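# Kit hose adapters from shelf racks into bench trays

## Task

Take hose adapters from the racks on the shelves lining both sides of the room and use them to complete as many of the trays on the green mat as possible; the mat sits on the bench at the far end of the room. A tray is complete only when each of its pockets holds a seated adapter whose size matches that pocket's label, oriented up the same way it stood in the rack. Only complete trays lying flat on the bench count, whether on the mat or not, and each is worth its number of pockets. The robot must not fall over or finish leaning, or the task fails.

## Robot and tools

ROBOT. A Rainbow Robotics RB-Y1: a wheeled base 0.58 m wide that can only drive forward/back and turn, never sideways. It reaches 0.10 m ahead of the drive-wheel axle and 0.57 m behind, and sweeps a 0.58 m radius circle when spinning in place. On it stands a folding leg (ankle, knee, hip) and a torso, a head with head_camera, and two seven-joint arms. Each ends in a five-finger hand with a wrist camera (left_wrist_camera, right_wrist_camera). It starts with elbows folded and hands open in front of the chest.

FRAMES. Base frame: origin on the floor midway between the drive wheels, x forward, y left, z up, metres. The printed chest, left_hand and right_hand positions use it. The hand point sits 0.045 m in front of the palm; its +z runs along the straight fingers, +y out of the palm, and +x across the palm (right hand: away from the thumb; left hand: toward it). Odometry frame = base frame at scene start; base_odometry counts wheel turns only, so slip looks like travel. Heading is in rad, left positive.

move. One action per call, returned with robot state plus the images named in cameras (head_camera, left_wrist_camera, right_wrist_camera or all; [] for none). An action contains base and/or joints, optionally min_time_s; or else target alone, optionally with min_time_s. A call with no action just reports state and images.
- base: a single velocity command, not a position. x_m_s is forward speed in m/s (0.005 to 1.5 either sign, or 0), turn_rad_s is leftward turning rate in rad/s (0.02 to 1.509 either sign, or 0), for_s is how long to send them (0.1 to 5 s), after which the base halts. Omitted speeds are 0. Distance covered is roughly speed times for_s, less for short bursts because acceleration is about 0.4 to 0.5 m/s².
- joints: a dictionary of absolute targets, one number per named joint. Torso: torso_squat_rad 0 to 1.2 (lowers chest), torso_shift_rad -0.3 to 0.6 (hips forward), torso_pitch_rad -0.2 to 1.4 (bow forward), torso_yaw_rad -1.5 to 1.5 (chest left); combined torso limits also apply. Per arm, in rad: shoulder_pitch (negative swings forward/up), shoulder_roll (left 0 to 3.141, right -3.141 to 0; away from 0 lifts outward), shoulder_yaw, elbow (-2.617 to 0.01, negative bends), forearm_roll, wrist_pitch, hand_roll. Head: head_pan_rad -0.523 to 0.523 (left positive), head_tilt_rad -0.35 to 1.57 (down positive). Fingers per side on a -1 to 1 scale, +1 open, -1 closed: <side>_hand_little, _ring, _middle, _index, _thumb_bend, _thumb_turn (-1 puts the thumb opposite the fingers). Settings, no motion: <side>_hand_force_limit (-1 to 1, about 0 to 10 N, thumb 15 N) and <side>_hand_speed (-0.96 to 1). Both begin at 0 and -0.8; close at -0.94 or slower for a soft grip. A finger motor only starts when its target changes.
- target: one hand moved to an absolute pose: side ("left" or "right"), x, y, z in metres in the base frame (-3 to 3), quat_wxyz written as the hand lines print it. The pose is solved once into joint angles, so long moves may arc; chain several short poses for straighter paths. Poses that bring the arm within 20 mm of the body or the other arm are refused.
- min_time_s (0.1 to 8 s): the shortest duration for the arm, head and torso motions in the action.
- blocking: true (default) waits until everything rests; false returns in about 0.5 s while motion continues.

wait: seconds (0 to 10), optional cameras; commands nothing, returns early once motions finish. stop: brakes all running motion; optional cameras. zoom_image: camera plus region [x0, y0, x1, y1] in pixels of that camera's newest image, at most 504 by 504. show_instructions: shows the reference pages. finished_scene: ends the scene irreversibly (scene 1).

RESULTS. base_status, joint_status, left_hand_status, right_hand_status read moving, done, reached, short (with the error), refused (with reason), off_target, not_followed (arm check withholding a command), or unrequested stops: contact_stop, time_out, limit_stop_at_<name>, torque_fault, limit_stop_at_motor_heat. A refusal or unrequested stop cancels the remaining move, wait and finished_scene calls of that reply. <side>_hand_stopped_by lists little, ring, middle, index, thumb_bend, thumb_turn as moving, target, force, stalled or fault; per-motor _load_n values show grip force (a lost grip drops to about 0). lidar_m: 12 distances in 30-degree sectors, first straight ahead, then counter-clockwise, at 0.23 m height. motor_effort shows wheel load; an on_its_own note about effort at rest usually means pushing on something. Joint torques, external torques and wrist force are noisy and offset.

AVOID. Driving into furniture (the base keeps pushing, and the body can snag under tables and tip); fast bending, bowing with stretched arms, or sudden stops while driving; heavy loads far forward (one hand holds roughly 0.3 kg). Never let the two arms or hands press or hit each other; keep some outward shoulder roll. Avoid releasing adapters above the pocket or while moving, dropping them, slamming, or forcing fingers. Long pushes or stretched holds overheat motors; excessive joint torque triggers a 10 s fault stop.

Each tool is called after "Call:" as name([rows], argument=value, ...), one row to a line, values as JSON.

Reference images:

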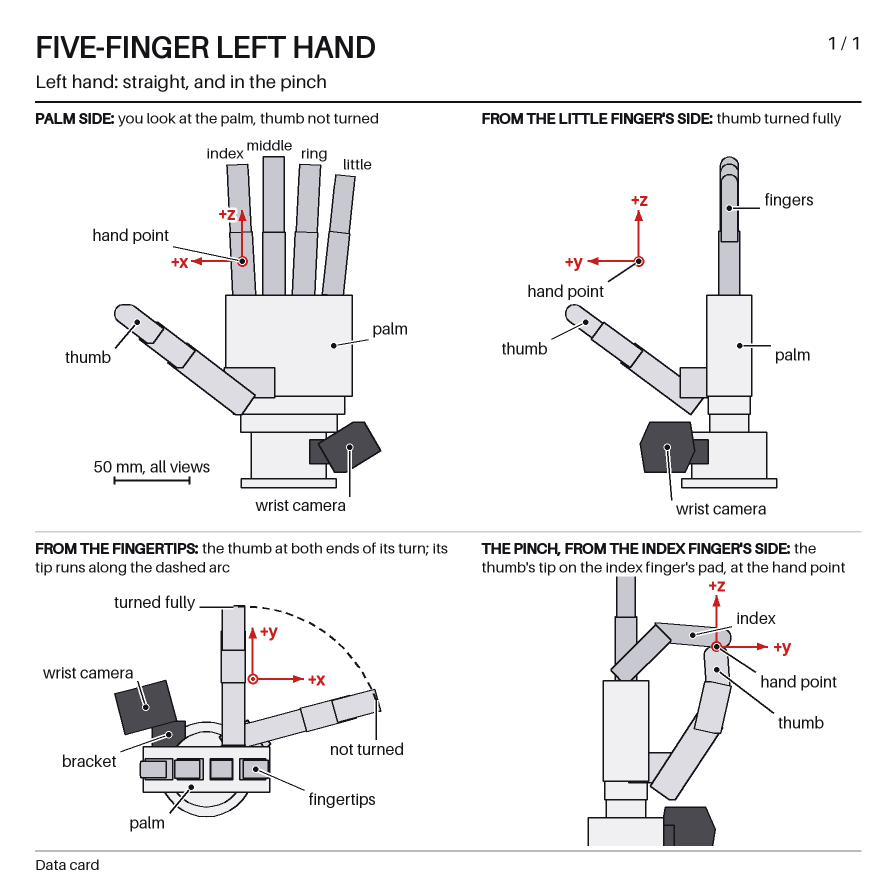

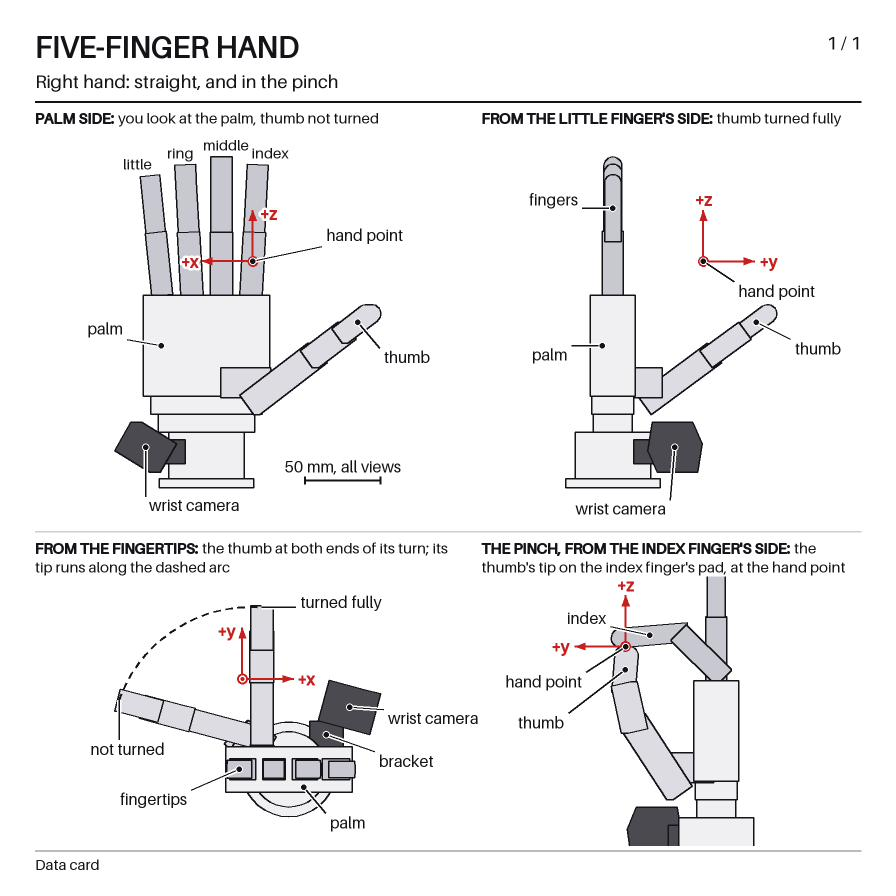

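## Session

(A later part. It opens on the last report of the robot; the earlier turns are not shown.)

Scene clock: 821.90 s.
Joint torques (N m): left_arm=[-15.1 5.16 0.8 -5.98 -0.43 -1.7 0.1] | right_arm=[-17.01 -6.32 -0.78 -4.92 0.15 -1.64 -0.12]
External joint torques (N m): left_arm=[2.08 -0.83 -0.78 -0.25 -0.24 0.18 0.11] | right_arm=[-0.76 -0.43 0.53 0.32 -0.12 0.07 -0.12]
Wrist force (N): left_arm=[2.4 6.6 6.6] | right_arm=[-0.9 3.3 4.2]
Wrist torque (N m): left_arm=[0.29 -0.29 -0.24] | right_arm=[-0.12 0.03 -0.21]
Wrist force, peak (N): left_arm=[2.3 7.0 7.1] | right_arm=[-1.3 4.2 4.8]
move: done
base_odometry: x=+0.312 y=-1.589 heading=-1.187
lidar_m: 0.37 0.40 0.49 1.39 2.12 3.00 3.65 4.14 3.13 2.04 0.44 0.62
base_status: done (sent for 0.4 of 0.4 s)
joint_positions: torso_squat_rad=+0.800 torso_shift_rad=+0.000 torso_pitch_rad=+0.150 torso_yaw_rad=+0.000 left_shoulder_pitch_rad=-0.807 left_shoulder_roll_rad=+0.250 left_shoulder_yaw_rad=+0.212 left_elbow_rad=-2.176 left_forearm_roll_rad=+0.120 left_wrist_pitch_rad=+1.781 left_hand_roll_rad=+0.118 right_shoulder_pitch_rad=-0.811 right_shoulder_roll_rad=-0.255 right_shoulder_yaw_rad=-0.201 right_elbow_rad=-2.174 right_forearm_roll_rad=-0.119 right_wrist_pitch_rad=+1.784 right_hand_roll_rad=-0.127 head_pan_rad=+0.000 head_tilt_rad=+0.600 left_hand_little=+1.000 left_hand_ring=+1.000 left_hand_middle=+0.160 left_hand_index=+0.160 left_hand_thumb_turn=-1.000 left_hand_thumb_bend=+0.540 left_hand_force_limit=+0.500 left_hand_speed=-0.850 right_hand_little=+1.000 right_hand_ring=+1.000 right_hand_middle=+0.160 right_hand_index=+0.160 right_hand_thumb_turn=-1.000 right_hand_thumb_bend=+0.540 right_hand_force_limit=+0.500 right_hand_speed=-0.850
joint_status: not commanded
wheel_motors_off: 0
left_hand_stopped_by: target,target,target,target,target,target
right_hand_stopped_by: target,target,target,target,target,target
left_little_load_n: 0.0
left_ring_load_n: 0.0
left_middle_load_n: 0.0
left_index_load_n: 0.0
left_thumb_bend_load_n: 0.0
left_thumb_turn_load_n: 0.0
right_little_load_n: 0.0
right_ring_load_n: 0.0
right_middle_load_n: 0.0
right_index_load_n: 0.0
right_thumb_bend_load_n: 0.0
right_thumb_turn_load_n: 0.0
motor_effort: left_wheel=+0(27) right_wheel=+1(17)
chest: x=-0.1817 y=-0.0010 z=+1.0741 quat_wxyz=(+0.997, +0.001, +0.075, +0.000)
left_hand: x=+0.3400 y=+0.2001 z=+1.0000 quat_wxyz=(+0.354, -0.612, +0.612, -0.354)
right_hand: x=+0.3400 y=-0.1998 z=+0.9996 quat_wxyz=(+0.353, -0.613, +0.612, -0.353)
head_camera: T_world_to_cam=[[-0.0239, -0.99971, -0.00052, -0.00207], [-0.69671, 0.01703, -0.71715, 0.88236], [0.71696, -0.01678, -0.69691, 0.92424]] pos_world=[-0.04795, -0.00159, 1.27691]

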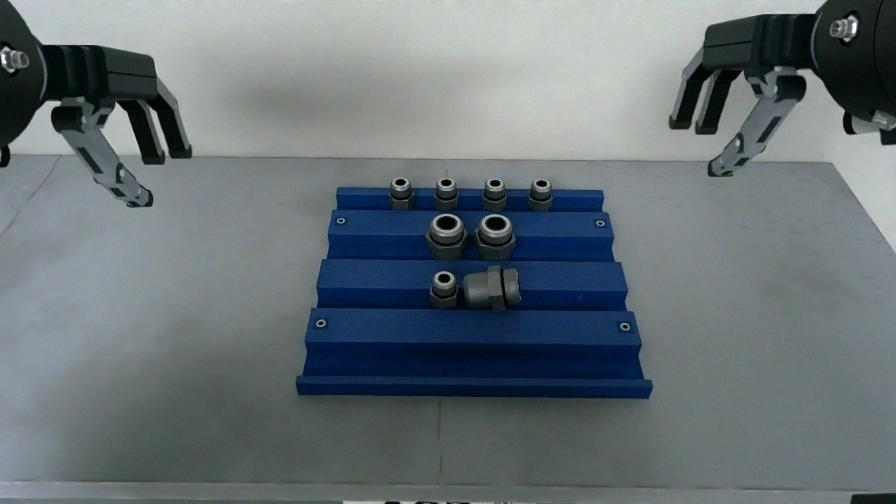

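Call:
move(target={"side":"left","x":0.4902,"y":0.0236,"z":0.97,"quat_wxyz":[0.3536,-0.6124,0.6124,-0.3536]}, min_time_s=1.5)

Call:
move(target={"side":"left","x":0.4902,"y":0.0236,"z":0.877,"quat_wxyz":[0.3536,-0.6124,0.6124,-0.3536]}, min_time_s=1.5, cameras=["head_camera","left_wrist_camera"])

Call:
zoom_image(camera="left_wrist_camera", region=[50, 80, 330, 330])

Scene clock: 824.17 s.
Joint torques (N m): left_arm=[-20.27 6.12 1.53 -8.42 -0.64 -1.16 0.19] | right_arm=[-16.89 -6.74 -0.93 -4.74 0.14 -1.63 -0.22]
External joint torques (N m): left_arm=[4.1 0.92 -0.34 1.1 0.05 0.56 0.2] | right_arm=[-0.64 -0.84 0.37 0.5 -0.14 0.08 -0.22]
Wrist force (N): left_arm=[2.4 6.8 6.9] | right_arm=[-1.2 2.9 3.9]
Wrist torque (N m): left_arm=[0.29 -0.27 -0.26] | right_arm=[-0.17 0.07 -0.21]
Wrist force, peak (N): left_arm=[2.3 6.9 7.6] | right_arm=[-1.5 4.0 4.6]
move: done
base_odometry: x=+0.312 y=-1.589 heading=-1.187
lidar_m: 0.37 0.41 0.49 1.39 2.14 2.99 3.63 4.16 3.12 2.03 0.44 0.61
base_status: not commanded
joint_positions: torso_squat_rad=+0.800 torso_shift_rad=+0.000 torso_pitch_rad=+0.150 torso_yaw_rad=+0.000 left_shoulder_pitch_rad=-1.268 left_shoulder_roll_rad=+0.055 left_shoulder_yaw_rad=-0.045 left_elbow_rad=-1.158 left_forearm_roll_rad=-0.176 left_wrist_pitch_rad=+1.220 left_hand_roll_rad=+0.450 right_shoulder_pitch_rad=-0.811 right_shoulder_roll_rad=-0.255 right_shoulder_yaw_rad=-0.201 right_elbow_rad=-2.174 right_forearm_roll_rad=-0.119 right_wrist_pitch_rad=+1.784 right_hand_roll_rad=-0.127 head_pan_rad=+0.000 head_tilt_rad=+0.600 left_hand_little=+1.000 left_hand_ring=+1.000 left_hand_middle=+0.160 left_hand_index=+0.160 left_hand_thumb_turn=-1.000 left_hand_thumb_bend=+0.540 left_hand_force_limit=+0.500 left_hand_speed=-0.850 right_hand_little=+1.000 right_hand_ring=+1.000 right_hand_middle=+0.160 right_hand_index=+0.160 right_hand_thumb_turn=-1.000 right_hand_thumb_bend=+0.540 right_hand_force_limit=+0.500 right_hand_speed=-0.850
joint_status: all done
wheel_motors_off: 0
left_hand_stopped_by: target,target,target,target,target,target
right_hand_stopped_by: target,target,target,target,target,target
left_little_load_n: 0.0
left_ring_load_n: 0.0
left_middle_load_n: 0.0
left_index_load_n: 0.0
left_thumb_bend_load_n: 0.0
left_thumb_turn_load_n: 0.0
right_little_load_n: 0.0
right_ring_load_n: 0.0
right_middle_load_n: 0.0
right_index_load_n: 0.0
right_thumb_bend_load_n: 0.0
right_thumb_turn_load_n: 0.0
motor_effort: left_wheel=+2(4) right_wheel=+0(2)
chest: x=-0.1817 y=-0.0010 z=+1.0742 quat_wxyz=(+0.997, +0.001, +0.075, +0.000)
left_hand: x=+0.4902 y=+0.0234 z=+0.9704 quat_wxyz=(+0.354, -0.612, +0.612, -0.354)
left_hand_status: reached (checked arc that bows 38 mm and turns the hand up to 7 deg, planned for 1.5 s): 0 mm and 0.1 deg off.
right_hand: x=+0.3400 y=-0.1998 z=+0.9996 quat_wxyz=(+0.353, -0.613, +0.612, -0.353)
pictures: none

Scene clock: 826.00 s.
Joint torques (N m): left_arm=[-18.52 2.9 0.29 -9.36 -1.17 -1.51 0.18] | right_arm=[-16.69 -6.46 -1 -4.79 0.21 -1.62 -0.12]
External joint torques (N m): left_arm=[5.06 -0.51 -1.41 0.86 -0.45 0.13 0.18] | right_arm=[-0.44 -0.57 0.31 0.45 -0.06 0.09 -0.13]
Wrist force (N): left_arm=[2.5 6.9 6.4] | right_arm=[-1.2 3.9 4.4]
Wrist torque (N m): left_arm=[0.35 -0.31 -0.26] | right_arm=[-0.04 0.03 -0.22]
Wrist force, peak (N): left_arm=[2.4 7.2 6.7] | right_arm=[-1.1 3.9 4.7]
move: done
base_odometry: x=+0.312 y=-1.589 heading=-1.187
lidar_m: 0.37 0.40 0.49 1.40 2.13 3.01 3.64 4.16 3.12 2.04 0.45 0.62
base_status: not commanded
joint_positions: torso_squat_rad=+0.800 torso_shift_rad=+0.000 torso_pitch_rad=+0.150 torso_yaw_rad=+0.000 left_shoulder_pitch_rad=-1.099 left_shoulder_roll_rad=+0.022 left_shoulder_yaw_rad=-0.109 left_elbow_rad=-1.099 left_forearm_roll_rad=-0.249 left_wrist_pitch_rad=+1.013 left_hand_roll_rad=+0.534 right_shoulder_pitch_rad=-0.811 right_shoulder_roll_rad=-0.255 right_shoulder_yaw_rad=-0.201 right_elbow_rad=-2.174 right_forearm_roll_rad=-0.119 right_wrist_pitch_rad=+1.784 right_hand_roll_rad=-0.127 head_pan_rad=+0.000 head_tilt_rad=+0.600 left_hand_little=+1.000 left_hand_ring=+1.000 left_hand_middle=+0.160 left_hand_index=+0.160 left_hand_thumb_turn=-1.000 left_hand_thumb_bend=+0.540 left_hand_force_limit=+0.500 left_hand_speed=-0.850 right_hand_little=+1.000 right_hand_ring=+1.000 right_hand_middle=+0.160 right_hand_index=+0.160 right_hand_thumb_turn=-1.000 right_hand_thumb_bend=+0.540 right_hand_force_limit=+0.500 right_hand_speed=-0.850
joint_status: all done
wheel_motors_off: 0
left_hand_stopped_by: target,target,target,target,target,target
right_hand_stopped_by: target,target,target,target,target,target
left_little_load_n: 0.0
left_ring_load_n: 0.0
left_middle_load_n: 0.0
left_index_load_n: 0.0
left_thumb_bend_load_n: 0.0
left_thumb_turn_load_n: 0.0
right_little_load_n: 0.0
right_ring_load_n: -0.5
right_middle_load_n: 0.0
right_index_load_n: 0.0
right_thumb_bend_load_n: 0.0
right_thumb_turn_load_n: 0.0
motor_effort: left_wheel=-1(3) right_wheel=+1(2)
chest: x=-0.1817 y=-0.0010 z=+1.0742 quat_wxyz=(+0.997, +0.001, +0.075, +0.000)
left_hand: x=+0.4897 y=+0.0239 z=+0.8778 quat_wxyz=(+0.354, -0.612, +0.612, -0.354)
left_hand_status: reached (checked arc that bows 4 mm and turns the hand up to 1 deg, planned for 1.5 s): 1 mm and 0.1 deg off.
right_hand: x=+0.3400 y=-0.1998 z=+0.9996 quat_wxyz=(+0.353, -0.613, +0.612, -0.353)
head_camera: T_world_to_cam=[[-0.0239, -0.99971, -0.00052, -0.00197], [-0.69671, 0.01703, -0.71715, 0.88236], [0.71696, -0.01678, -0.69691, 0.92424]] pos_world=[-0.04795, -0.00149, 1.27691]
left_wrist_camera: T_world_to_cam=[[0.48945, -0.22057, 0.84367, -0.97201], [-0.53381, -0.84081, 0.08987, 0.20246], [0.68955, -0.49435, -0.52928, 0.24853]] pos_world=[0.41245, 0.0787, 0.93341]

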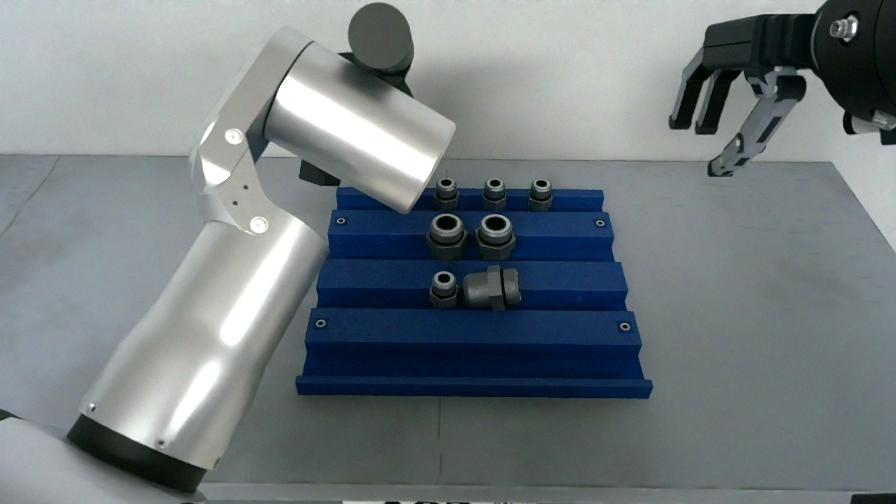

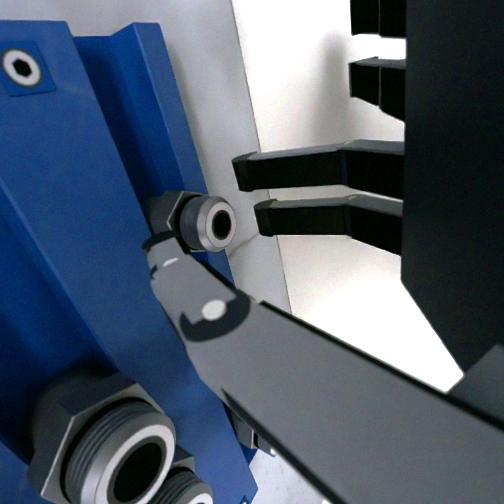

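Scaled by 1.800 from the camera's image (finer frame: 720x720).

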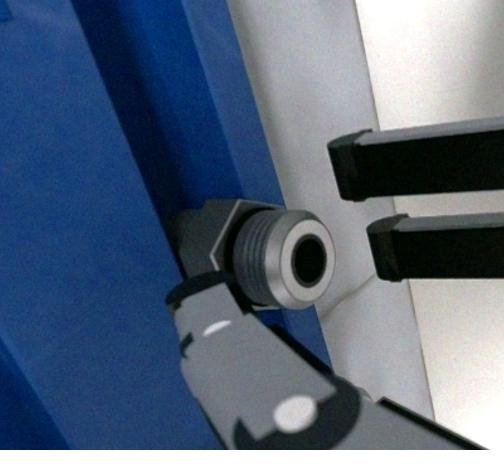

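Call:
move(target={"side":"left","x":0.4902,"y":0.0236,"z":0.857,"quat_wxyz":[0.3536,-0.6124,0.6124,-0.3536]}, min_time_s=1)

Call:
move(joints={"left_hand_speed":-0.92,"left_hand_index":-0.35,"left_hand_middle":-0.35,"left_hand_thumb_bend":0.0})

Call:
move(target={"side":"left","x":0.4895,"y":0.0236,"z":0.877,"quat_wxyz":[0.3536,-0.6124,0.6124,-0.3536]}, min_time_s=1.5, cameras=["left_wrist_camera"])

Scene clock: 827.57 s.
Joint torques (N m): left_arm=[-18.75 2.25 0.03 -9.51 -1.03 -1.45 0.32] | right_arm=[-17.16 -6.89 -1.04 -4.93 0.19 -1.74 -0.25]
External joint torques (N m): left_arm=[4.73 -0.92 -1.6 0.82 -0.31 0.16 0.33] | right_arm=[-0.91 -1 0.27 0.31 -0.09 -0.03 -0.26]
Wrist force (N): left_arm=[2.3 6.6 6.3] | right_arm=[-0.7 3.1 3.6]
Wrist torque (N m): left_arm=[0.33 -0.28 -0.26] | right_arm=[-0.10 -0.03 -0.17]
Wrist force, peak (N): left_arm=[2.3 7.0 6.8] | right_arm=[-1.5 3.7 4.6]
move: done
base_odometry: x=+0.312 y=-1.589 heading=-1.187
lidar_m: 0.38 0.40 0.49 1.40 2.13 2.99 3.64 4.16 3.12 2.04 0.44 0.61
base_status: not commanded
joint_positions: torso_squat_rad=+0.800 torso_shift_rad=+0.000 torso_pitch_rad=+0.150 torso_yaw_rad=+0.000 left_shoulder_pitch_rad=-1.078 left_shoulder_roll_rad=+0.016 left_shoulder_yaw_rad=-0.120 left_elbow_rad=-1.056 left_forearm_roll_rad=-0.270 left_wrist_pitch_rad=+0.956 left_hand_roll_rad=+0.561 right_shoulder_pitch_rad=-0.811 right_shoulder_roll_rad=-0.255 right_shoulder_yaw_rad=-0.201 right_elbow_rad=-2.174 right_forearm_roll_rad=-0.119 right_wrist_pitch_rad=+1.784 right_hand_roll_rad=-0.127 head_pan_rad=+0.000 head_tilt_rad=+0.600 left_hand_little=+1.000 left_hand_ring=+1.000 left_hand_middle=+0.160 left_hand_index=+0.160 left_hand_thumb_turn=-1.000 left_hand_thumb_bend=+0.540 left_hand_force_limit=+0.500 left_hand_speed=-0.850 right_hand_little=+1.000 right_hand_ring=+1.000 right_hand_middle=+0.160 right_hand_index=+0.160 right_hand_thumb_turn=-1.000 right_hand_thumb_bend=+0.540 right_hand_force_limit=+0.500 right_hand_speed=-0.850
joint_status: all done
wheel_motors_off: 0
left_hand_stopped_by: target,target,target,target,target,target
right_hand_stopped_by: target,target,target,target,target,target
left_little_load_n: 0.0
left_ring_load_n: 0.0
left_middle_load_n: 0.0
left_index_load_n: 0.0
left_thumb_bend_load_n: 0.0
left_thumb_turn_load_n: 0.0
right_little_load_n: 0.0
right_ring_load_n: 0.0
right_middle_load_n: 0.0
right_index_load_n: 0.5
right_thumb_bend_load_n: 0.0
right_thumb_turn_load_n: 0.0
motor_effort: left_wheel=+1(2) right_wheel=+1(2)
chest: x=-0.1817 y=-0.0010 z=+1.0742 quat_wxyz=(+0.997, +0.001, +0.075, +0.000)
left_hand: x=+0.4904 y=+0.0237 z=+0.8577 quat_wxyz=(+0.354, -0.612, +0.612, -0.354)
left_hand_status: reached (checked arc that bows 0 mm and turns the hand up to 0 deg, planned for 1.0 s): 1 mm and 0.1 deg off.
right_hand: x=+0.3400 y=-0.1998 z=+0.9996 quat_wxyz=(+0.353, -0.613, +0.612, -0.353)
pictures: none

Scene clock: 830.30 s.
Joint torques (N m): left_arm=[-16.61 1.55 0.15 -8.12 -0.22 -0.34 0.14] | right_arm=[-16.84 -6.62 -0.81 -4.95 0.28 -1.64 -0.26]
External joint torques (N m): left_arm=[6.87 -1.63 -1.48 2.21 0.51 1.27 0.15] | right_arm=[-0.59 -0.72 0.5 0.29 0.01 0.07 -0.27]
Wrist force (N): left_arm=[2.5 3.3 7.2] | right_arm=[-1.5 3.4 4.0]
Wrist torque (N m): left_arm=[0.40 -0.28 -0.25] | right_arm=[-0.11 0.13 -0.25]
Wrist force, peak (N): left_arm=[2.1 -3.0 12.9] | right_arm=[-0.7 4.3 4.3]
move: off_target
base_odometry: x=+0.312 y=-1.589 heading=-1.187
lidar_m: 0.37 0.39 0.49 1.39 2.13 2.99 3.64 4.16 3.11 2.05 0.44 0.61
base_status: not commanded
joint_positions: torso_squat_rad=+0.800 torso_shift_rad=+0.000 torso_pitch_rad=+0.150 torso_yaw_rad=+0.000 left_shoulder_pitch_rad=-1.079 left_shoulder_roll_rad=+0.016 left_shoulder_yaw_rad=-0.120 left_elbow_rad=-1.056 left_forearm_roll_rad=-0.270 left_wrist_pitch_rad=+0.956 left_hand_roll_rad=+0.562 right_shoulder_pitch_rad=-0.811 right_shoulder_roll_rad=-0.255 right_shoulder_yaw_rad=-0.201 right_elbow_rad=-2.174 right_forearm_roll_rad=-0.119 right_wrist_pitch_rad=+1.784 right_hand_roll_rad=-0.127 head_pan_rad=+0.000 head_tilt_rad=+0.600 left_hand_little=+1.000 left_hand_ring=+1.000 left_hand_middle=-0.024 left_hand_index=-0.054 left_hand_thumb_turn=-1.000 left_hand_thumb_bend=+0.275 left_hand_force_limit=+0.500 left_hand_speed=-0.920 right_hand_little=+1.000 right_hand_ring=+1.000 right_hand_middle=+0.160 right_hand_index=+0.160 right_hand_thumb_turn=-1.000 right_hand_thumb_bend=+0.540 right_hand_force_limit=+0.500 right_hand_speed=-0.850
joint_status: left_hand_middle off_target (ended at -0.024, target -0.350); left_hand_index off_target (ended at -0.054, target -0.350); left_hand_thumb_bend off_target (ended at +0.275, target +0.000); the others done
wheel_motors_off: 0
left_hand_stopped_by: target,target,force,force,force,target
right_hand_stopped_by: target,target,target,target,target,target
left_little_load_n: 0.0
left_ring_load_n: 0.0
left_middle_load_n: 9.5
left_index_load_n: 12.0
left_thumb_bend_load_n: 11.0
left_thumb_turn_load_n: -0.5
right_little_load_n: 0.0
right_ring_load_n: 0.0
right_middle_load_n: 0.0
right_index_load_n: 0.0
right_thumb_bend_load_n: 0.0
right_thumb_turn_load_n: 0.0
motor_effort: left_wheel=-1(3) right_wheel=+1(2)
chest: x=-0.1817 y=-0.0010 z=+1.0742 quat_wxyz=(+0.997, +0.001, +0.075, +0.000)
left_hand: x=+0.4906 y=+0.0236 z=+0.8582 quat_wxyz=(+0.354, -0.612, +0.612, -0.354)
right_hand: x=+0.3400 y=-0.1998 z=+0.9996 quat_wxyz=(+0.353, -0.613, +0.612, -0.353)
pictures: none

Scene clock: 832.13 s.
Joint torques (N m): left_arm=[-21.67 5.5 3.31 -11.44 -0.43 -1.23 -0.16] | right_arm=[-17.03 -6.4 -1.01 -4.86 0.1 -1.72 -0.21]
External joint torques (N m): left_arm=[1.91 2.1 1.62 -1.22 0.3 0.41 -0.16] | right_arm=[-0.78 -0.51 0.3 0.38 -0.17 -0.01 -0.21]
Wrist force (N): left_arm=[2.6 7.6 7.0] | right_arm=[-0.6 3.2 3.4]
Wrist torque (N m): left_arm=[0.34 -0.31 -0.42] | right_arm=[-0.08 -0.01 -0.13]
Wrist force, peak (N): left_arm=[3.0 6.5 12.5] | right_arm=[-1.2 4.2 4.4]
move: done
base_odometry: x=+0.312 y=-1.589 heading=-1.187
lidar_m: 0.37 0.40 0.49 1.39 2.14 3.00 3.64 4.15 3.12 2.04 0.45 0.61
base_status: not commanded
joint_positions: torso_squat_rad=+0.800 torso_shift_rad=+0.000 torso_pitch_rad=+0.150 torso_yaw_rad=+0.000 left_shoulder_pitch_rad=-1.099 left_shoulder_roll_rad=+0.021 left_shoulder_yaw_rad=-0.110 left_elbow_rad=-1.095 left_forearm_roll_rad=-0.250 left_wrist_pitch_rad=+1.013 left_hand_roll_rad=+0.535 right_shoulder_pitch_rad=-0.811 right_shoulder_roll_rad=-0.255 right_shoulder_yaw_rad=-0.201 right_elbow_rad=-2.174 right_forearm_roll_rad=-0.119 right_wrist_pitch_rad=+1.784 right_hand_roll_rad=-0.127 head_pan_rad=+0.000 head_tilt_rad=+0.600 left_hand_little=+1.000 left_hand_ring=+1.000 left_hand_middle=-0.024 left_hand_index=-0.054 left_hand_thumb_turn=-1.000 left_hand_thumb_bend=+0.275 left_hand_force_limit=+0.500 left_hand_speed=-0.920 right_hand_little=+1.000 right_hand_ring=+1.000 right_hand_middle=+0.160 right_hand_index=+0.160 right_hand_thumb_turn=-1.000 right_hand_thumb_bend=+0.540 right_hand_force_limit=+0.500 right_hand_speed=-0.850
joint_status: all done
wheel_motors_off: 0
left_hand_stopped_by: target,target,force,force,force,target
right_hand_stopped_by: target,target,target,target,target,target
left_little_load_n: 0.0
left_ring_load_n: 0.0
left_middle_load_n: 9.0
left_index_load_n: 11.5
left_thumb_bend_load_n: 11.5
left_thumb_turn_load_n: 0.0
right_little_load_n: -0.5
right_ring_load_n: 0.0
right_middle_load_n: 0.0
right_index_load_n: 0.0
right_thumb_bend_load_n: 0.0
right_thumb_turn_load_n: 0.0
motor_effort: left_wheel=+1(3) right_wheel=+1(2)
chest: x=-0.1817 y=-0.0010 z=+1.0742 quat_wxyz=(+0.997, +0.001, +0.075, +0.000)
left_hand: x=+0.4894 y=+0.0234 z=+0.8768 quat_wxyz=(+0.353, -0.612, +0.613, -0.353)
left_hand_status: reached (checked arc that bows 0 mm and turns the hand up to 0 deg, planned for 1.5 s): 0 mm and 0.0 deg off.
right_hand: x=+0.3400 y=-0.1998 z=+0.9996 quat_wxyz=(+0.353, -0.613, +0.612, -0.353)
left_wrist_camera: T_world_to_cam=[[0.49121, -0.22115, 0.8425, -0.97095], [-0.53335, -0.84107, 0.09019, 0.20145], [0.68866, -0.49365, -0.53109, 0.24996]] pos_world=[0.41224, 0.0781, 0.93261]

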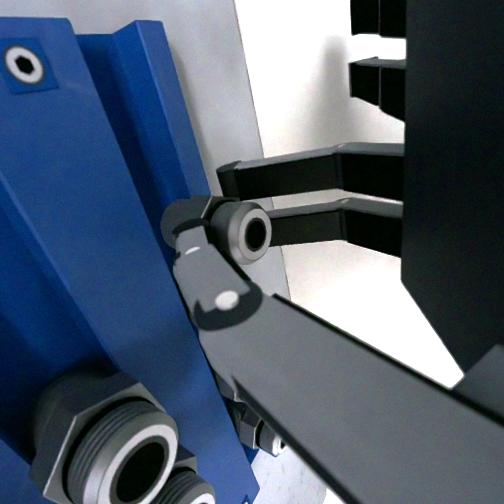

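Call:
move(target={"side":"left","x":0.485,"y":0.0236,"z":0.95,"quat_wxyz":[0.3536,-0.6124,0.6124,-0.3536]}, min_time_s=1)

Call:
move(joints={"left_shoulder_pitch_rad":-0.807,"left_shoulder_roll_rad":0.25,"left_shoulder_yaw_rad":0.212,"left_elbow_rad":-2.176,"left_forearm_roll_rad":0.12,"left_wrist_pitch_rad":1.781,"left_hand_roll_rad":0.118}, min_time_s=1.3)

Call:
move(target={"side":"right","x":0.4771,"y":-0.1103,"z":0.97,"quat_wxyz":[0.3536,-0.6124,0.6124,-0.3536]}, min_time_s=1.3)

Call:
move(target={"side":"right","x":0.4771,"y":-0.1103,"z":0.867,"quat_wxyz":[0.3536,-0.6124,0.6124,-0.3536]}, min_time_s=1.5, cameras=["head_camera","right_wrist_camera"])

Call:
zoom_image(camera="right_wrist_camera", region=[180, 80, 460, 330])

Scene clock: 833.87 s.
Joint torques (N m): left_arm=[-21.36 5.78 3.15 -10.63 -0.64 -1.45 -0.24] | right_arm=[-16.91 -6.61 -0.96 -4.92 0.24 -1.64 -0.11]
External joint torques (N m): left_arm=[2.59 1.28 1.31 -1.01 0.06 0.25 -0.23] | right_arm=[-0.66 -0.72 0.35 0.32 -0.03 0.07 -0.12]
Wrist force (N): left_arm=[2.4 7.7 7.2] | right_arm=[-0.7 3.5 3.4]
Wrist torque (N m): left_arm=[0.31 -0.27 -0.44] | right_arm=[-0.07 0.03 -0.18]
Wrist force, peak (N): left_arm=[2.7 8.2 7.4] | right_arm=[-1.8 3.8 4.3]
move: done
base_odometry: x=+0.312 y=-1.589 heading=-1.187
lidar_m: 0.37 0.40 0.48 1.40 2.13 3.01 3.64 4.14 3.13 2.05 0.46 0.61
base_status: not commanded
joint_positions: torso_squat_rad=+0.800 torso_shift_rad=+0.000 torso_pitch_rad=+0.150 torso_yaw_rad=+0.000 left_shoulder_pitch_rad=-1.206 left_shoulder_roll_rad=+0.042 left_shoulder_yaw_rad=-0.064 left_elbow_rad=-1.195 left_forearm_roll_rad=-0.195 left_wrist_pitch_rad=+1.202 left_hand_roll_rad=+0.460 right_shoulder_pitch_rad=-0.811 right_shoulder_roll_rad=-0.255 right_shoulder_yaw_rad=-0.201 right_elbow_rad=-2.174 right_forearm_roll_rad=-0.119 right_wrist_pitch_rad=+1.784 right_hand_roll_rad=-0.127 head_pan_rad=+0.000 head_tilt_rad=+0.600 left_hand_little=+1.000 left_hand_ring=+1.000 left_hand_middle=-0.024 left_hand_index=-0.054 left_hand_thumb_turn=-1.000 left_hand_thumb_bend=+0.275 left_hand_force_limit=+0.500 left_hand_speed=-0.920 right_hand_little=+1.000 right_hand_ring=+1.000 right_hand_middle=+0.160 right_hand_index=+0.160 right_hand_thumb_turn=-1.000 right_hand_thumb_bend=+0.540 right_hand_force_limit=+0.500 right_hand_speed=-0.850
joint_status: all done
wheel_motors_off: 0
left_hand_stopped_by: target,target,force,force,force,target
right_hand_stopped_by: target,target,target,target,target,target
left_little_load_n: 0.0
left_ring_load_n: 0.0
left_middle_load_n: 9.0
left_index_load_n: 11.5
left_thumb_bend_load_n: 11.5
left_thumb_turn_load_n: 0.0
right_little_load_n: 0.0
right_ring_load_n: 0.0
right_middle_load_n: 0.0
right_index_load_n: 0.0
right_thumb_bend_load_n: 0.0
right_thumb_turn_load_n: 0.0
motor_effort: left_wheel=-1(3) right_wheel=+0(2)
chest: x=-0.1817 y=-0.0010 z=+1.0742 quat_wxyz=(+0.997, +0.001, +0.075, +0.000)
left_hand: x=+0.4850 y=+0.0234 z=+0.9499 quat_wxyz=(+0.354, -0.612, +0.613, -0.353)
left_hand_status: reached (checked arc that bows 2 mm and turns the hand up to 0 deg, planned for 1.0 s): 0 mm and 0.0 deg off.
right_hand: x=+0.3400 y=-0.1998 z=+0.9996 quat_wxyz=(+0.353, -0.613, +0.612, -0.353)
pictures: none

Scene clock: 835.63 s.
Joint torques (N m): left_arm=[-15.5 5.87 2.42 -6.39 -0.19 -2.01 0.12] | right_arm=[-16.61 -6.61 -0.94 -4.97 0.24 -1.68 -0.15]
External joint torques (N m): left_arm=[1.68 -0.12 0.84 -0.66 0 -0.13 0.13] | right_arm=[-0.36 -0.71 0.37 0.27 -0.03 0.03 -0.15]
Wrist force (N): left_arm=[2.5 7.5 7.1] | right_arm=[-1.7 3.9 3.7]
Wrist torque (N m): left_arm=[0.30 -0.29 -0.42] | right_arm=[0.04 0.16 -0.22]
Wrist force, peak (N): left_arm=[2.2 7.7 8.4] | right_arm=[-1.5 4.3 3.9]
move: done
base_odometry: x=+0.312 y=-1.589 heading=-1.187
lidar_m: 0.37 0.39 0.48 1.39 2.12 3.00 3.64 4.16 3.13 2.05 0.45 0.61
base_status: not commanded
joint_positions: torso_squat_rad=+0.800 torso_shift_rad=+0.000 torso_pitch_rad=+0.150 torso_yaw_rad=+0.000 left_shoulder_pitch_rad=-0.807 left_shoulder_roll_rad=+0.250 left_shoulder_yaw_rad=+0.212 left_elbow_rad=-2.176 left_forearm_roll_rad=+0.120 left_wrist_pitch_rad=+1.781 left_hand_roll_rad=+0.118 right_shoulder_pitch_rad=-0.811 right_shoulder_roll_rad=-0.255 right_shoulder_yaw_rad=-0.201 right_elbow_rad=-2.174 right_forearm_roll_rad=-0.119 right_wrist_pitch_rad=+1.784 right_hand_roll_rad=-0.127 head_pan_rad=+0.000 head_tilt_rad=+0.600 left_hand_little=+1.000 left_hand_ring=+1.000 left_hand_middle=-0.024 left_hand_index=-0.054 left_hand_thumb_turn=-1.000 left_hand_thumb_bend=+0.275 left_hand_force_limit=+0.500 left_hand_speed=-0.920 right_hand_little=+1.000 right_hand_ring=+1.000 right_hand_middle=+0.160 right_hand_index=+0.160 right_hand_thumb_turn=-1.000 right_hand_thumb_bend=+0.540 right_hand_force_limit=+0.500 right_hand_speed=-0.850
joint_status: all done
wheel_motors_off: 0
left_hand_stopped_by: target,target,force,force,force,target
right_hand_stopped_by: target,target,target,target,target,target
left_little_load_n: 0.0
left_ring_load_n: 0.0
left_middle_load_n: 9.5
left_index_load_n: 11.0
left_thumb_bend_load_n: 11.5
left_thumb_turn_load_n: -0.5
right_little_load_n: 0.0
right_ring_load_n: 0.0
right_middle_load_n: 0.0
right_index_load_n: 0.0
right_thumb_bend_load_n: 0.0
right_thumb_turn_load_n: 0.0
motor_effort: left_wheel=-1(3) right_wheel=+0(2)
chest: x=-0.1817 y=-0.0010 z=+1.0742 quat_wxyz=(+0.997, +0.001, +0.075, +0.000)
left_hand: x=+0.3399 y=+0.2000 z=+0.9999 quat_wxyz=(+0.354, -0.612, +0.612, -0.353)
right_hand: x=+0.3400 y=-0.1998 z=+0.9996 quat_wxyz=(+0.353, -0.613, +0.612, -0.353)
pictures: none

Scene clock: 837.30 s.
Joint torques (N m): left_arm=[-15.07 6.84 1.72 -6.88 -0.09 -1.86 0.12] | right_arm=[-22.3 -6.71 -1.11 -7.63 0.69 -1.48 -0.36]
External joint torques (N m): left_arm=[2.11 0.85 0.14 -1.15 0.1 0.03 0.13] | right_arm=[-0.32 -1.05 0.32 0.6 0.12 0.19 -0.37]
Wrist force (N): left_arm=[2.4 7.4 7.2] | right_arm=[-0.7 3.3 3.6]
Wrist torque (N m): left_arm=[0.26 -0.27 -0.43] | right_arm=[-0.10 0.04 -0.19]
Wrist force, peak (N): left_arm=[2.5 7.8 7.3] | right_arm=[-1.3 4.0 4.7]
move: done
base_odometry: x=+0.312 y=-1.589 heading=-1.187
lidar_m: 0.36 0.39 0.48 1.39 2.14 2.99 3.64 4.14 3.12 2.04 0.45 0.62
base_status: not commanded
joint_positions: torso_squat_rad=+0.800 torso_shift_rad=+0.000 torso_pitch_rad=+0.150 torso_yaw_rad=+0.000 left_shoulder_pitch_rad=-0.807 left_shoulder_roll_rad=+0.250 left_shoulder_yaw_rad=+0.212 left_elbow_rad=-2.176 left_forearm_roll_rad=+0.120 left_wrist_pitch_rad=+1.781 left_hand_roll_rad=+0.118 right_shoulder_pitch_rad=-1.104 right_shoulder_roll_rad=-0.162 right_shoulder_yaw_rad=-0.050 right_elbow_rad=-1.419 right_forearm_roll_rad=+0.058 right_wrist_pitch_rad=+1.303 right_hand_roll_rad=-0.269 head_pan_rad=+0.000 head_tilt_rad=+0.600 left_hand_little=+1.000 left_hand_ring=+1.000 left_hand_middle=-0.024 left_hand_index=-0.054 left_hand_thumb_turn=-1.000 left_hand_thumb_bend=+0.275 left_hand_force_limit=+0.500 left_hand_speed=-0.920 right_hand_little=+1.000 right_hand_ring=+1.000 right_hand_middle=+0.160 right_hand_index=+0.160 right_hand_thumb_turn=-1.000 right_hand_thumb_bend=+0.540 right_hand_force_limit=+0.500 right_hand_speed=-0.850
joint_status: all done
wheel_motors_off: 0
left_hand_stopped_by: target,target,force,force,force,target
right_hand_stopped_by: target,target,target,target,target,target
left_little_load_n: 0.0
left_ring_load_n: 0.0
left_middle_load_n: 9.0
left_index_load_n: 11.5
left_thumb_bend_load_n: 11.5
left_thumb_turn_load_n: -0.5
right_little_load_n: 0.0
right_ring_load_n: 0.0
right_middle_load_n: 0.0
right_index_load_n: 0.0
right_thumb_bend_load_n: 0.0
right_thumb_turn_load_n: 0.0
motor_effort: left_wheel=-4(4) right_wheel=+1(2)
chest: x=-0.1817 y=-0.0010 z=+1.0742 quat_wxyz=(+0.997, +0.001, +0.075, +0.000)
left_hand: x=+0.3399 y=+0.2000 z=+0.9999 quat_wxyz=(+0.354, -0.612, +0.612, -0.353)
right_hand: x=+0.4768 y=-0.1104 z=+0.9700 quat_wxyz=(+0.354, -0.612, +0.612, -0.354)
right_hand_status: reached (checked arc that bows 29 mm and turns the hand up to 5 deg, planned for 1.3 s): 0 mm and 0.0 deg off.
pictures: none

Scene clock: 839.13 s.
Joint torques (N m): left_arm=[-15.01 6.24 2.36 -6.46 -0.24 -1.87 0.08] | right_arm=[-20.71 -4.23 -0.52 -8.41 0.72 -1.76 -0.38]
External joint torques (N m): left_arm=[2.17 0.25 0.79 -0.73 -0.05 0.01 0.09] | right_arm=[0.12 -0.03 0.75 0.8 0.11 -0.12 -0.38]
Wrist force (N): left_arm=[2.2 7.7 7.1] | right_arm=[-0.2 2.9 4.0]
Wrist torque (N m): left_arm=[0.32 -0.26 -0.43] | right_arm=[-0.21 -0.08 -0.18]
Wrist force, peak (N): left_arm=[2.4 8.1 7.4] | right_arm=[-0.4 3.6 4.7]
move: done
base_odometry: x=+0.312 y=-1.589 heading=-1.187
lidar_m: 0.37 0.40 0.49 1.39 2.14 3.00 3.64 4.16 3.12 2.05 0.45 0.61
base_status: not commanded
joint_positions: torso_squat_rad=+0.800 torso_shift_rad=+0.000 torso_pitch_rad=+0.150 torso_yaw_rad=+0.000 left_shoulder_pitch_rad=-0.807 left_shoulder_roll_rad=+0.250 left_shoulder_yaw_rad=+0.212 left_elbow_rad=-2.176 left_forearm_roll_rad=+0.120 left_wrist_pitch_rad=+1.781 left_hand_roll_rad=+0.118 right_shoulder_pitch_rad=-0.908 right_shoulder_roll_rad=-0.114 right_shoulder_yaw_rad=+0.003 right_elbow_rad=-1.354 right_forearm_roll_rad=+0.115 right_wrist_pitch_rad=+1.048 right_hand_roll_rad=-0.314 head_pan_rad=+0.000 head_tilt_rad=+0.600 left_hand_little=+1.000 left_hand_ring=+1.000 left_hand_middle=-0.024 left_hand_index=-0.054 left_hand_thumb_turn=-1.000 left_hand_thumb_bend=+0.275 left_hand_force_limit=+0.500 left_hand_speed=-0.920 right_hand_little=+1.000 right_hand_ring=+1.000 right_hand_middle=+0.160 right_hand_index=+0.160 right_hand_thumb_turn=-1.000 right_hand_thumb_bend=+0.540 right_hand_force_limit=+0.500 right_hand_speed=-0.850
joint_status: all done
wheel_motors_off: 0
left_hand_stopped_by: target,target,force,force,force,target
right_hand_stopped_by: target,target,target,target,target,target
left_little_load_n: 0.0
left_ring_load_n: -0.5
left_middle_load_n: 9.0
left_index_load_n: 11.0
left_thumb_bend_load_n: 11.5
left_thumb_turn_load_n: 0.0
right_little_load_n: 0.0
right_ring_load_n: 0.0
right_middle_load_n: 0.0
right_index_load_n: 0.0
right_thumb_bend_load_n: 0.0
right_thumb_turn_load_n: 0.0
motor_effort: left_wheel=-1(3) right_wheel=+1(2)
chest: x=-0.1817 y=-0.0010 z=+1.0742 quat_wxyz=(+0.997, +0.001, +0.075, +0.000)
left_hand: x=+0.3399 y=+0.2000 z=+0.9999 quat_wxyz=(+0.354, -0.612, +0.612, -0.353)
right_hand: x=+0.4762 y=-0.1106 z=+0.8673 quat_wxyz=(+0.354, -0.612, +0.612, -0.354)
right_hand_status: reached (checked arc that bows 5 mm and turns the hand up to 1 deg, planned for 1.5 s): 1 mm and 0.0 deg off.
head_camera: T_world_to_cam=[[-0.0239, -0.99971, -0.00052, -0.00197], [-0.69671, 0.01703, -0.71715, 0.88236], [0.71696, -0.01678, -0.69691, 0.92424]] pos_world=[-0.04795, -0.00149, 1.27691]
right_wrist_camera: T_world_to_cam=[[-0.51295, -0.27538, -0.81305, 0.91687], [-0.55515, 0.82884, 0.0695, 0.29535], [0.65475, 0.48701, -0.57803, 0.35475]] pos_world=[0.40199, -0.16508, 0.92999]

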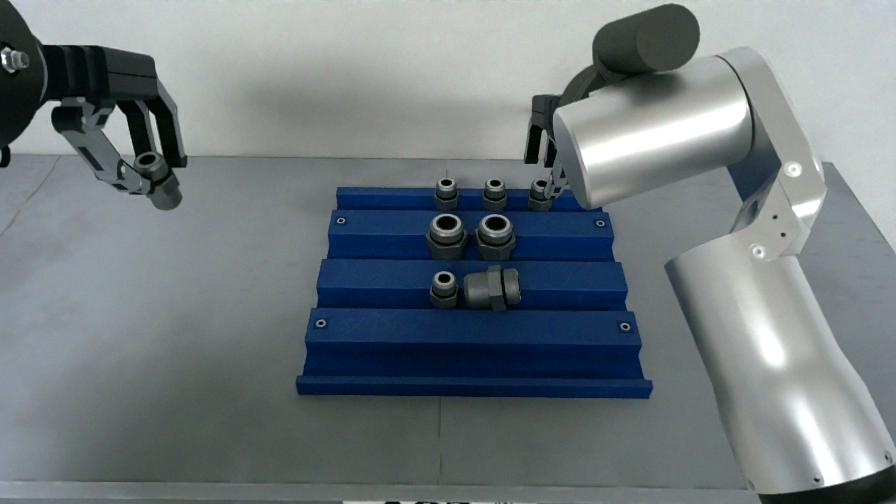

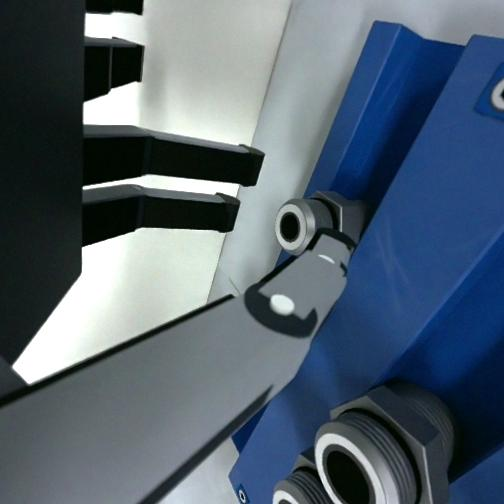

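Scaled by 1.800 from the camera's image (finer frame: 720x720).

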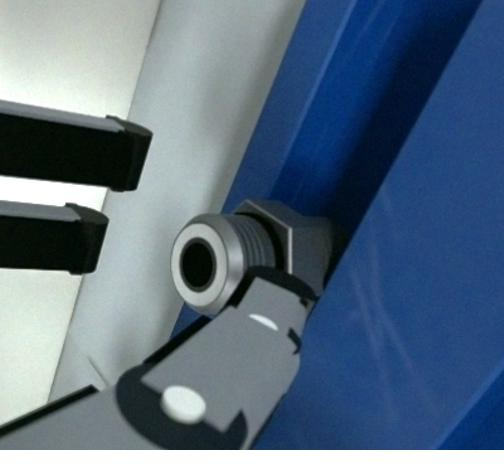

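Call:
move(target={"side":"right","x":0.4761,"y":-0.1099,"z":0.851,"quat_wxyz":[0.3536,-0.6124,0.6124,-0.3536]}, min_time_s=1)

Call:
move(joints={"right_hand_speed":-0.92,"right_hand_index":-0.35,"right_hand_middle":-0.35,"right_hand_thumb_bend":0.0})

Call:
move(target={"side":"right","x":0.4755,"y":-0.1099,"z":0.869,"quat_wxyz":[0.3536,-0.6124,0.6124,-0.3536]}, min_time_s=1.5, cameras=["right_wrist_camera"])

Scene clock: 840.90 s.
Joint torques (N m): left_arm=[-14.86 6.24 1.62 -6.68 -0.1 -1.91 0.12] | right_arm=[-20.69 -3.43 -0.19 -8.31 0.67 -1.75 -0.55]
External joint torques (N m): left_arm=[2.32 0.25 0.05 -0.95 0.09 -0.03 0.13] | right_arm=[-0.01 0.56 1.04 1.01 0.05 -0.12 -0.56]
Wrist force (N): left_arm=[2.4 7.5 7.0] | right_arm=[-0.9 3.4 3.6]
Wrist torque (N m): left_arm=[0.31 -0.28 -0.43] | right_arm=[-0.13 0.02 -0.23]
Wrist force, peak (N): left_arm=[2.4 8.0 7.4] | right_arm=[-1.4 4.3 4.3]
move: done
base_odometry: x=+0.312 y=-1.589 heading=-1.187
lidar_m: 0.38 0.40 0.49 1.39 2.13 3.00 3.64 4.16 3.13 2.03 0.45 0.60
base_status: not commanded
joint_positions: torso_squat_rad=+0.800 torso_shift_rad=+0.000 torso_pitch_rad=+0.150 torso_yaw_rad=+0.000 left_shoulder_pitch_rad=-0.807 left_shoulder_roll_rad=+0.250 left_shoulder_yaw_rad=+0.212 left_elbow_rad=-2.176 left_forearm_roll_rad=+0.120 left_wrist_pitch_rad=+1.781 left_hand_roll_rad=+0.118 right_shoulder_pitch_rad=-0.886 right_shoulder_roll_rad=-0.107 right_shoulder_yaw_rad=+0.010 right_elbow_rad=-1.327 right_forearm_roll_rad=+0.128 right_wrist_pitch_rad=+1.001 right_hand_roll_rad=-0.325 head_pan_rad=+0.000 head_tilt_rad=+0.600 left_hand_little=+1.000 left_hand_ring=+1.000 left_hand_middle=-0.024 left_hand_index=-0.054 left_hand_thumb_turn=-1.000 left_hand_thumb_bend=+0.275 left_hand_force_limit=+0.500 left_hand_speed=-0.920 right_hand_little=+1.000 right_hand_ring=+1.000 right_hand_middle=+0.160 right_hand_index=+0.160 right_hand_thumb_turn=-1.000 right_hand_thumb_bend=+0.540 right_hand_force_limit=+0.500 right_hand_speed=-0.850
joint_status: all done
wheel_motors_off: 0
left_hand_stopped_by: target,target,force,force,force,target
right_hand_stopped_by: target,target,target,target,target,target
left_little_load_n: 0.0
left_ring_load_n: 0.0
left_middle_load_n: 9.0
left_index_load_n: 11.5
left_thumb_bend_load_n: 11.5
left_thumb_turn_load_n: 0.0
right_little_load_n: -0.5
right_ring_load_n: 0.0
right_middle_load_n: -0.5
right_index_load_n: 0.0
right_thumb_bend_load_n: 0.0
right_thumb_turn_load_n: 0.0
motor_effort: left_wheel=+0(3) right_wheel=+0(1)
chest: x=-0.1817 y=-0.0010 z=+1.0742 quat_wxyz=(+0.997, +0.001, +0.075, +0.000)
left_hand: x=+0.3399 y=+0.2000 z=+0.9999 quat_wxyz=(+0.354, -0.612, +0.612, -0.353)
right_hand: x=+0.4761 y=-0.1102 z=+0.8511 quat_wxyz=(+0.354, -0.612, +0.612, -0.354)
right_hand_status: reached (checked arc that bows 0 mm and turns the hand up to 0 deg, planned for 1.0 s): 0 mm and 0.0 deg off.
pictures: none

Scene clock: 843.30 s.
Joint torques (N m): left_arm=[-14.97 6.76 1.95 -6.77 -0.1 -1.81 0.1] | right_arm=[-20.46 -3.99 -0.18 -8.13 0.05 -0.83 -0.47]
External joint torques (N m): left_arm=[2.21 0.77 0.38 -1.05 0.1 0.08 0.11] | right_arm=[0.22 0 1.04 1.19 -0.57 0.8 -0.47]
Wrist force (N): left_arm=[2.2 7.8 7.4] | right_arm=[0.2 1.2 6.4]
Wrist torque (N m): left_arm=[0.33 -0.24 -0.45] | right_arm=[0.03 0.10 -0.29]
Wrist force, peak (N): left_arm=[2.5 7.7 7.4] | right_arm=[1.1 1.6 7.5]
move: off_target
base_odometry: x=+0.312 y=-1.589 heading=-1.187
lidar_m: 0.38 0.40 0.48 1.40 2.14 3.00 3.65 4.16 3.12 2.05 0.44 0.61
base_status: not commanded
joint_positions: torso_squat_rad=+0.800 torso_shift_rad=+0.000 torso_pitch_rad=+0.150 torso_yaw_rad=+0.000 left_shoulder_pitch_rad=-0.807 left_shoulder_roll_rad=+0.250 left_shoulder_yaw_rad=+0.212 left_elbow_rad=-2.176 left_forearm_roll_rad=+0.120 left_wrist_pitch_rad=+1.781 left_hand_roll_rad=+0.118 right_shoulder_pitch_rad=-0.886 right_shoulder_roll_rad=-0.107 right_shoulder_yaw_rad=+0.010 right_elbow_rad=-1.327 right_forearm_roll_rad=+0.129 right_wrist_pitch_rad=+1.001 right_hand_roll_rad=-0.325 head_pan_rad=+0.000 head_tilt_rad=+0.600 left_hand_little=+1.000 left_hand_ring=+1.000 left_hand_middle=-0.024 left_hand_index=-0.054 left_hand_thumb_turn=-1.000 left_hand_thumb_bend=+0.275 left_hand_force_limit=+0.500 left_hand_speed=-0.920 right_hand_little=+1.000 right_hand_ring=+1.000 right_hand_middle=-0.135 right_hand_index=-0.129 right_hand_thumb_turn=-1.000 right_hand_thumb_bend=+0.381 right_hand_force_limit=+0.500 right_hand_speed=-0.920
joint_status: right_hand_middle off_target (ended at -0.135, target -0.350); right_hand_index off_target (ended at -0.129, target -0.350); right_hand_thumb_bend off_target (ended at +0.381, target +0.000); the others done
wheel_motors_off: 0
left_hand_stopped_by: target,target,force,force,force,target
right_hand_stopped_by: target,target,force,force,force,target
left_little_load_n: 0.0
left_ring_load_n: 0.0
left_middle_load_n: 9.0
left_index_load_n: 11.5
left_thumb_bend_load_n: 11.5
left_thumb_turn_load_n: 0.0
right_little_load_n: 0.0
right_ring_load_n: 0.0
right_middle_load_n: 8.5
right_index_load_n: 8.5
right_thumb_bend_load_n: 11.0
right_thumb_turn_load_n: 2.5
motor_effort: left_wheel=+2(5) right_wheel=+0(2)
chest: x=-0.1817 y=-0.0010 z=+1.0742 quat_wxyz=(+0.997, +0.001, +0.075, +0.000)
left_hand: x=+0.3399 y=+0.2000 z=+0.9999 quat_wxyz=(+0.354, -0.612, +0.612, -0.353)
right_hand: x=+0.4762 y=-0.1102 z=+0.8511 quat_wxyz=(+0.354, -0.612, +0.612, -0.354)
pictures: none

Scene clock: 845.13 s.
Joint torques (N m): left_arm=[-14.98 6.39 2.01 -6.74 -0.15 -1.82 0.2] | right_arm=[-22.92 -6.65 -2.31 -9.46 0.3 -1.53 0.11]
External joint torques (N m): left_arm=[2.2 0.4 0.44 -1.01 0.04 0.06 0.21] | right_arm=[-2.12 -2.5 -1.04 -0.28 -0.31 0.11 0.11]
Wrist force (N): left_arm=[2.5 7.7 7.0] | right_arm=[-1.1 4.4 4.7]
Wrist torque (N m): left_arm=[0.33 -0.31 -0.43] | right_arm=[-0.14 0.02 -0.03]
Wrist force, peak (N): left_arm=[2.3 7.9 7.5] | right_arm=[-0.2 2.1 8.7]
move: done
base_odometry: x=+0.312 y=-1.589 heading=-1.187
lidar_m: 0.37 0.40 0.49 1.40 2.13 3.00 3.65 4.14 3.12 2.05 0.45 0.61
base_status: not commanded
joint_positions: torso_squat_rad=+0.800 torso_shift_rad=+0.000 torso_pitch_rad=+0.150 torso_yaw_rad=+0.000 left_shoulder_pitch_rad=-0.807 left_shoulder_roll_rad=+0.250 left_shoulder_yaw_rad=+0.212 left_elbow_rad=-2.176 left_forearm_roll_rad=+0.120 left_wrist_pitch_rad=+1.781 left_hand_roll_rad=+0.118 right_shoulder_pitch_rad=-0.908 right_shoulder_roll_rad=-0.113 right_shoulder_yaw_rad=+0.003 right_elbow_rad=-1.360 right_forearm_roll_rad=+0.117 right_wrist_pitch_rad=+1.055 right_hand_roll_rad=-0.314 head_pan_rad=+0.000 head_tilt_rad=+0.600 left_hand_little=+1.000 left_hand_ring=+1.000 left_hand_middle=-0.024 left_hand_index=-0.054 left_hand_thumb_turn=-1.000 left_hand_thumb_bend=+0.275 left_hand_force_limit=+0.500 left_hand_speed=-0.920 right_hand_little=+1.000 right_hand_ring=+1.000 right_hand_middle=-0.135 right_hand_index=-0.129 right_hand_thumb_turn=-1.000 right_hand_thumb_bend=+0.381 right_hand_force_limit=+0.500 right_hand_speed=-0.920
joint_status: all done
wheel_motors_off: 0
left_hand_stopped_by: target,target,force,force,force,target
right_hand_stopped_by: target,target,force,force,force,target
left_little_load_n: 0.0
left_ring_load_n: 0.0
left_middle_load_n: 9.0
left_index_load_n: 11.5
left_thumb_bend_load_n: 11.5
left_thumb_turn_load_n: 0.0
right_little_load_n: 0.0
right_ring_load_n: 0.0
right_middle_load_n: 7.0
right_index_load_n: 8.0
right_thumb_bend_load_n: 10.5
right_thumb_turn_load_n: 2.5
motor_effort: left_wheel=+2(3) right_wheel=+1(1)
chest: x=-0.1817 y=-0.0010 z=+1.0742 quat_wxyz=(+0.997, +0.001, +0.075, +0.000)
left_hand: x=+0.3399 y=+0.2000 z=+0.9999 quat_wxyz=(+0.354, -0.612, +0.612, -0.353)
right_hand: x=+0.4753 y=-0.1097 z=+0.8685 quat_wxyz=(+0.353, -0.613, +0.612, -0.353)
right_hand_status: reached (checked arc that bows 1 mm and turns the hand up to 0 deg, planned for 1.5 s): 1 mm and 0.1 deg off.
right_wrist_camera: T_world_to_cam=[[-0.51375, -0.27527, -0.81258, 0.91761], [-0.55515, 0.82878, 0.07023, 0.29333], [0.65412, 0.48719, -0.5786, 0.35647]] pos_world=[0.40109, -0.16418, 0.93129]

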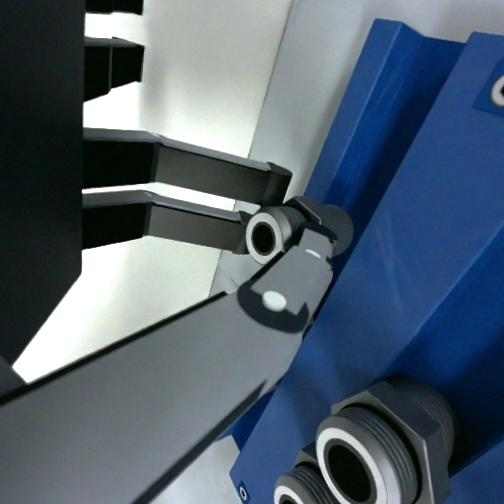

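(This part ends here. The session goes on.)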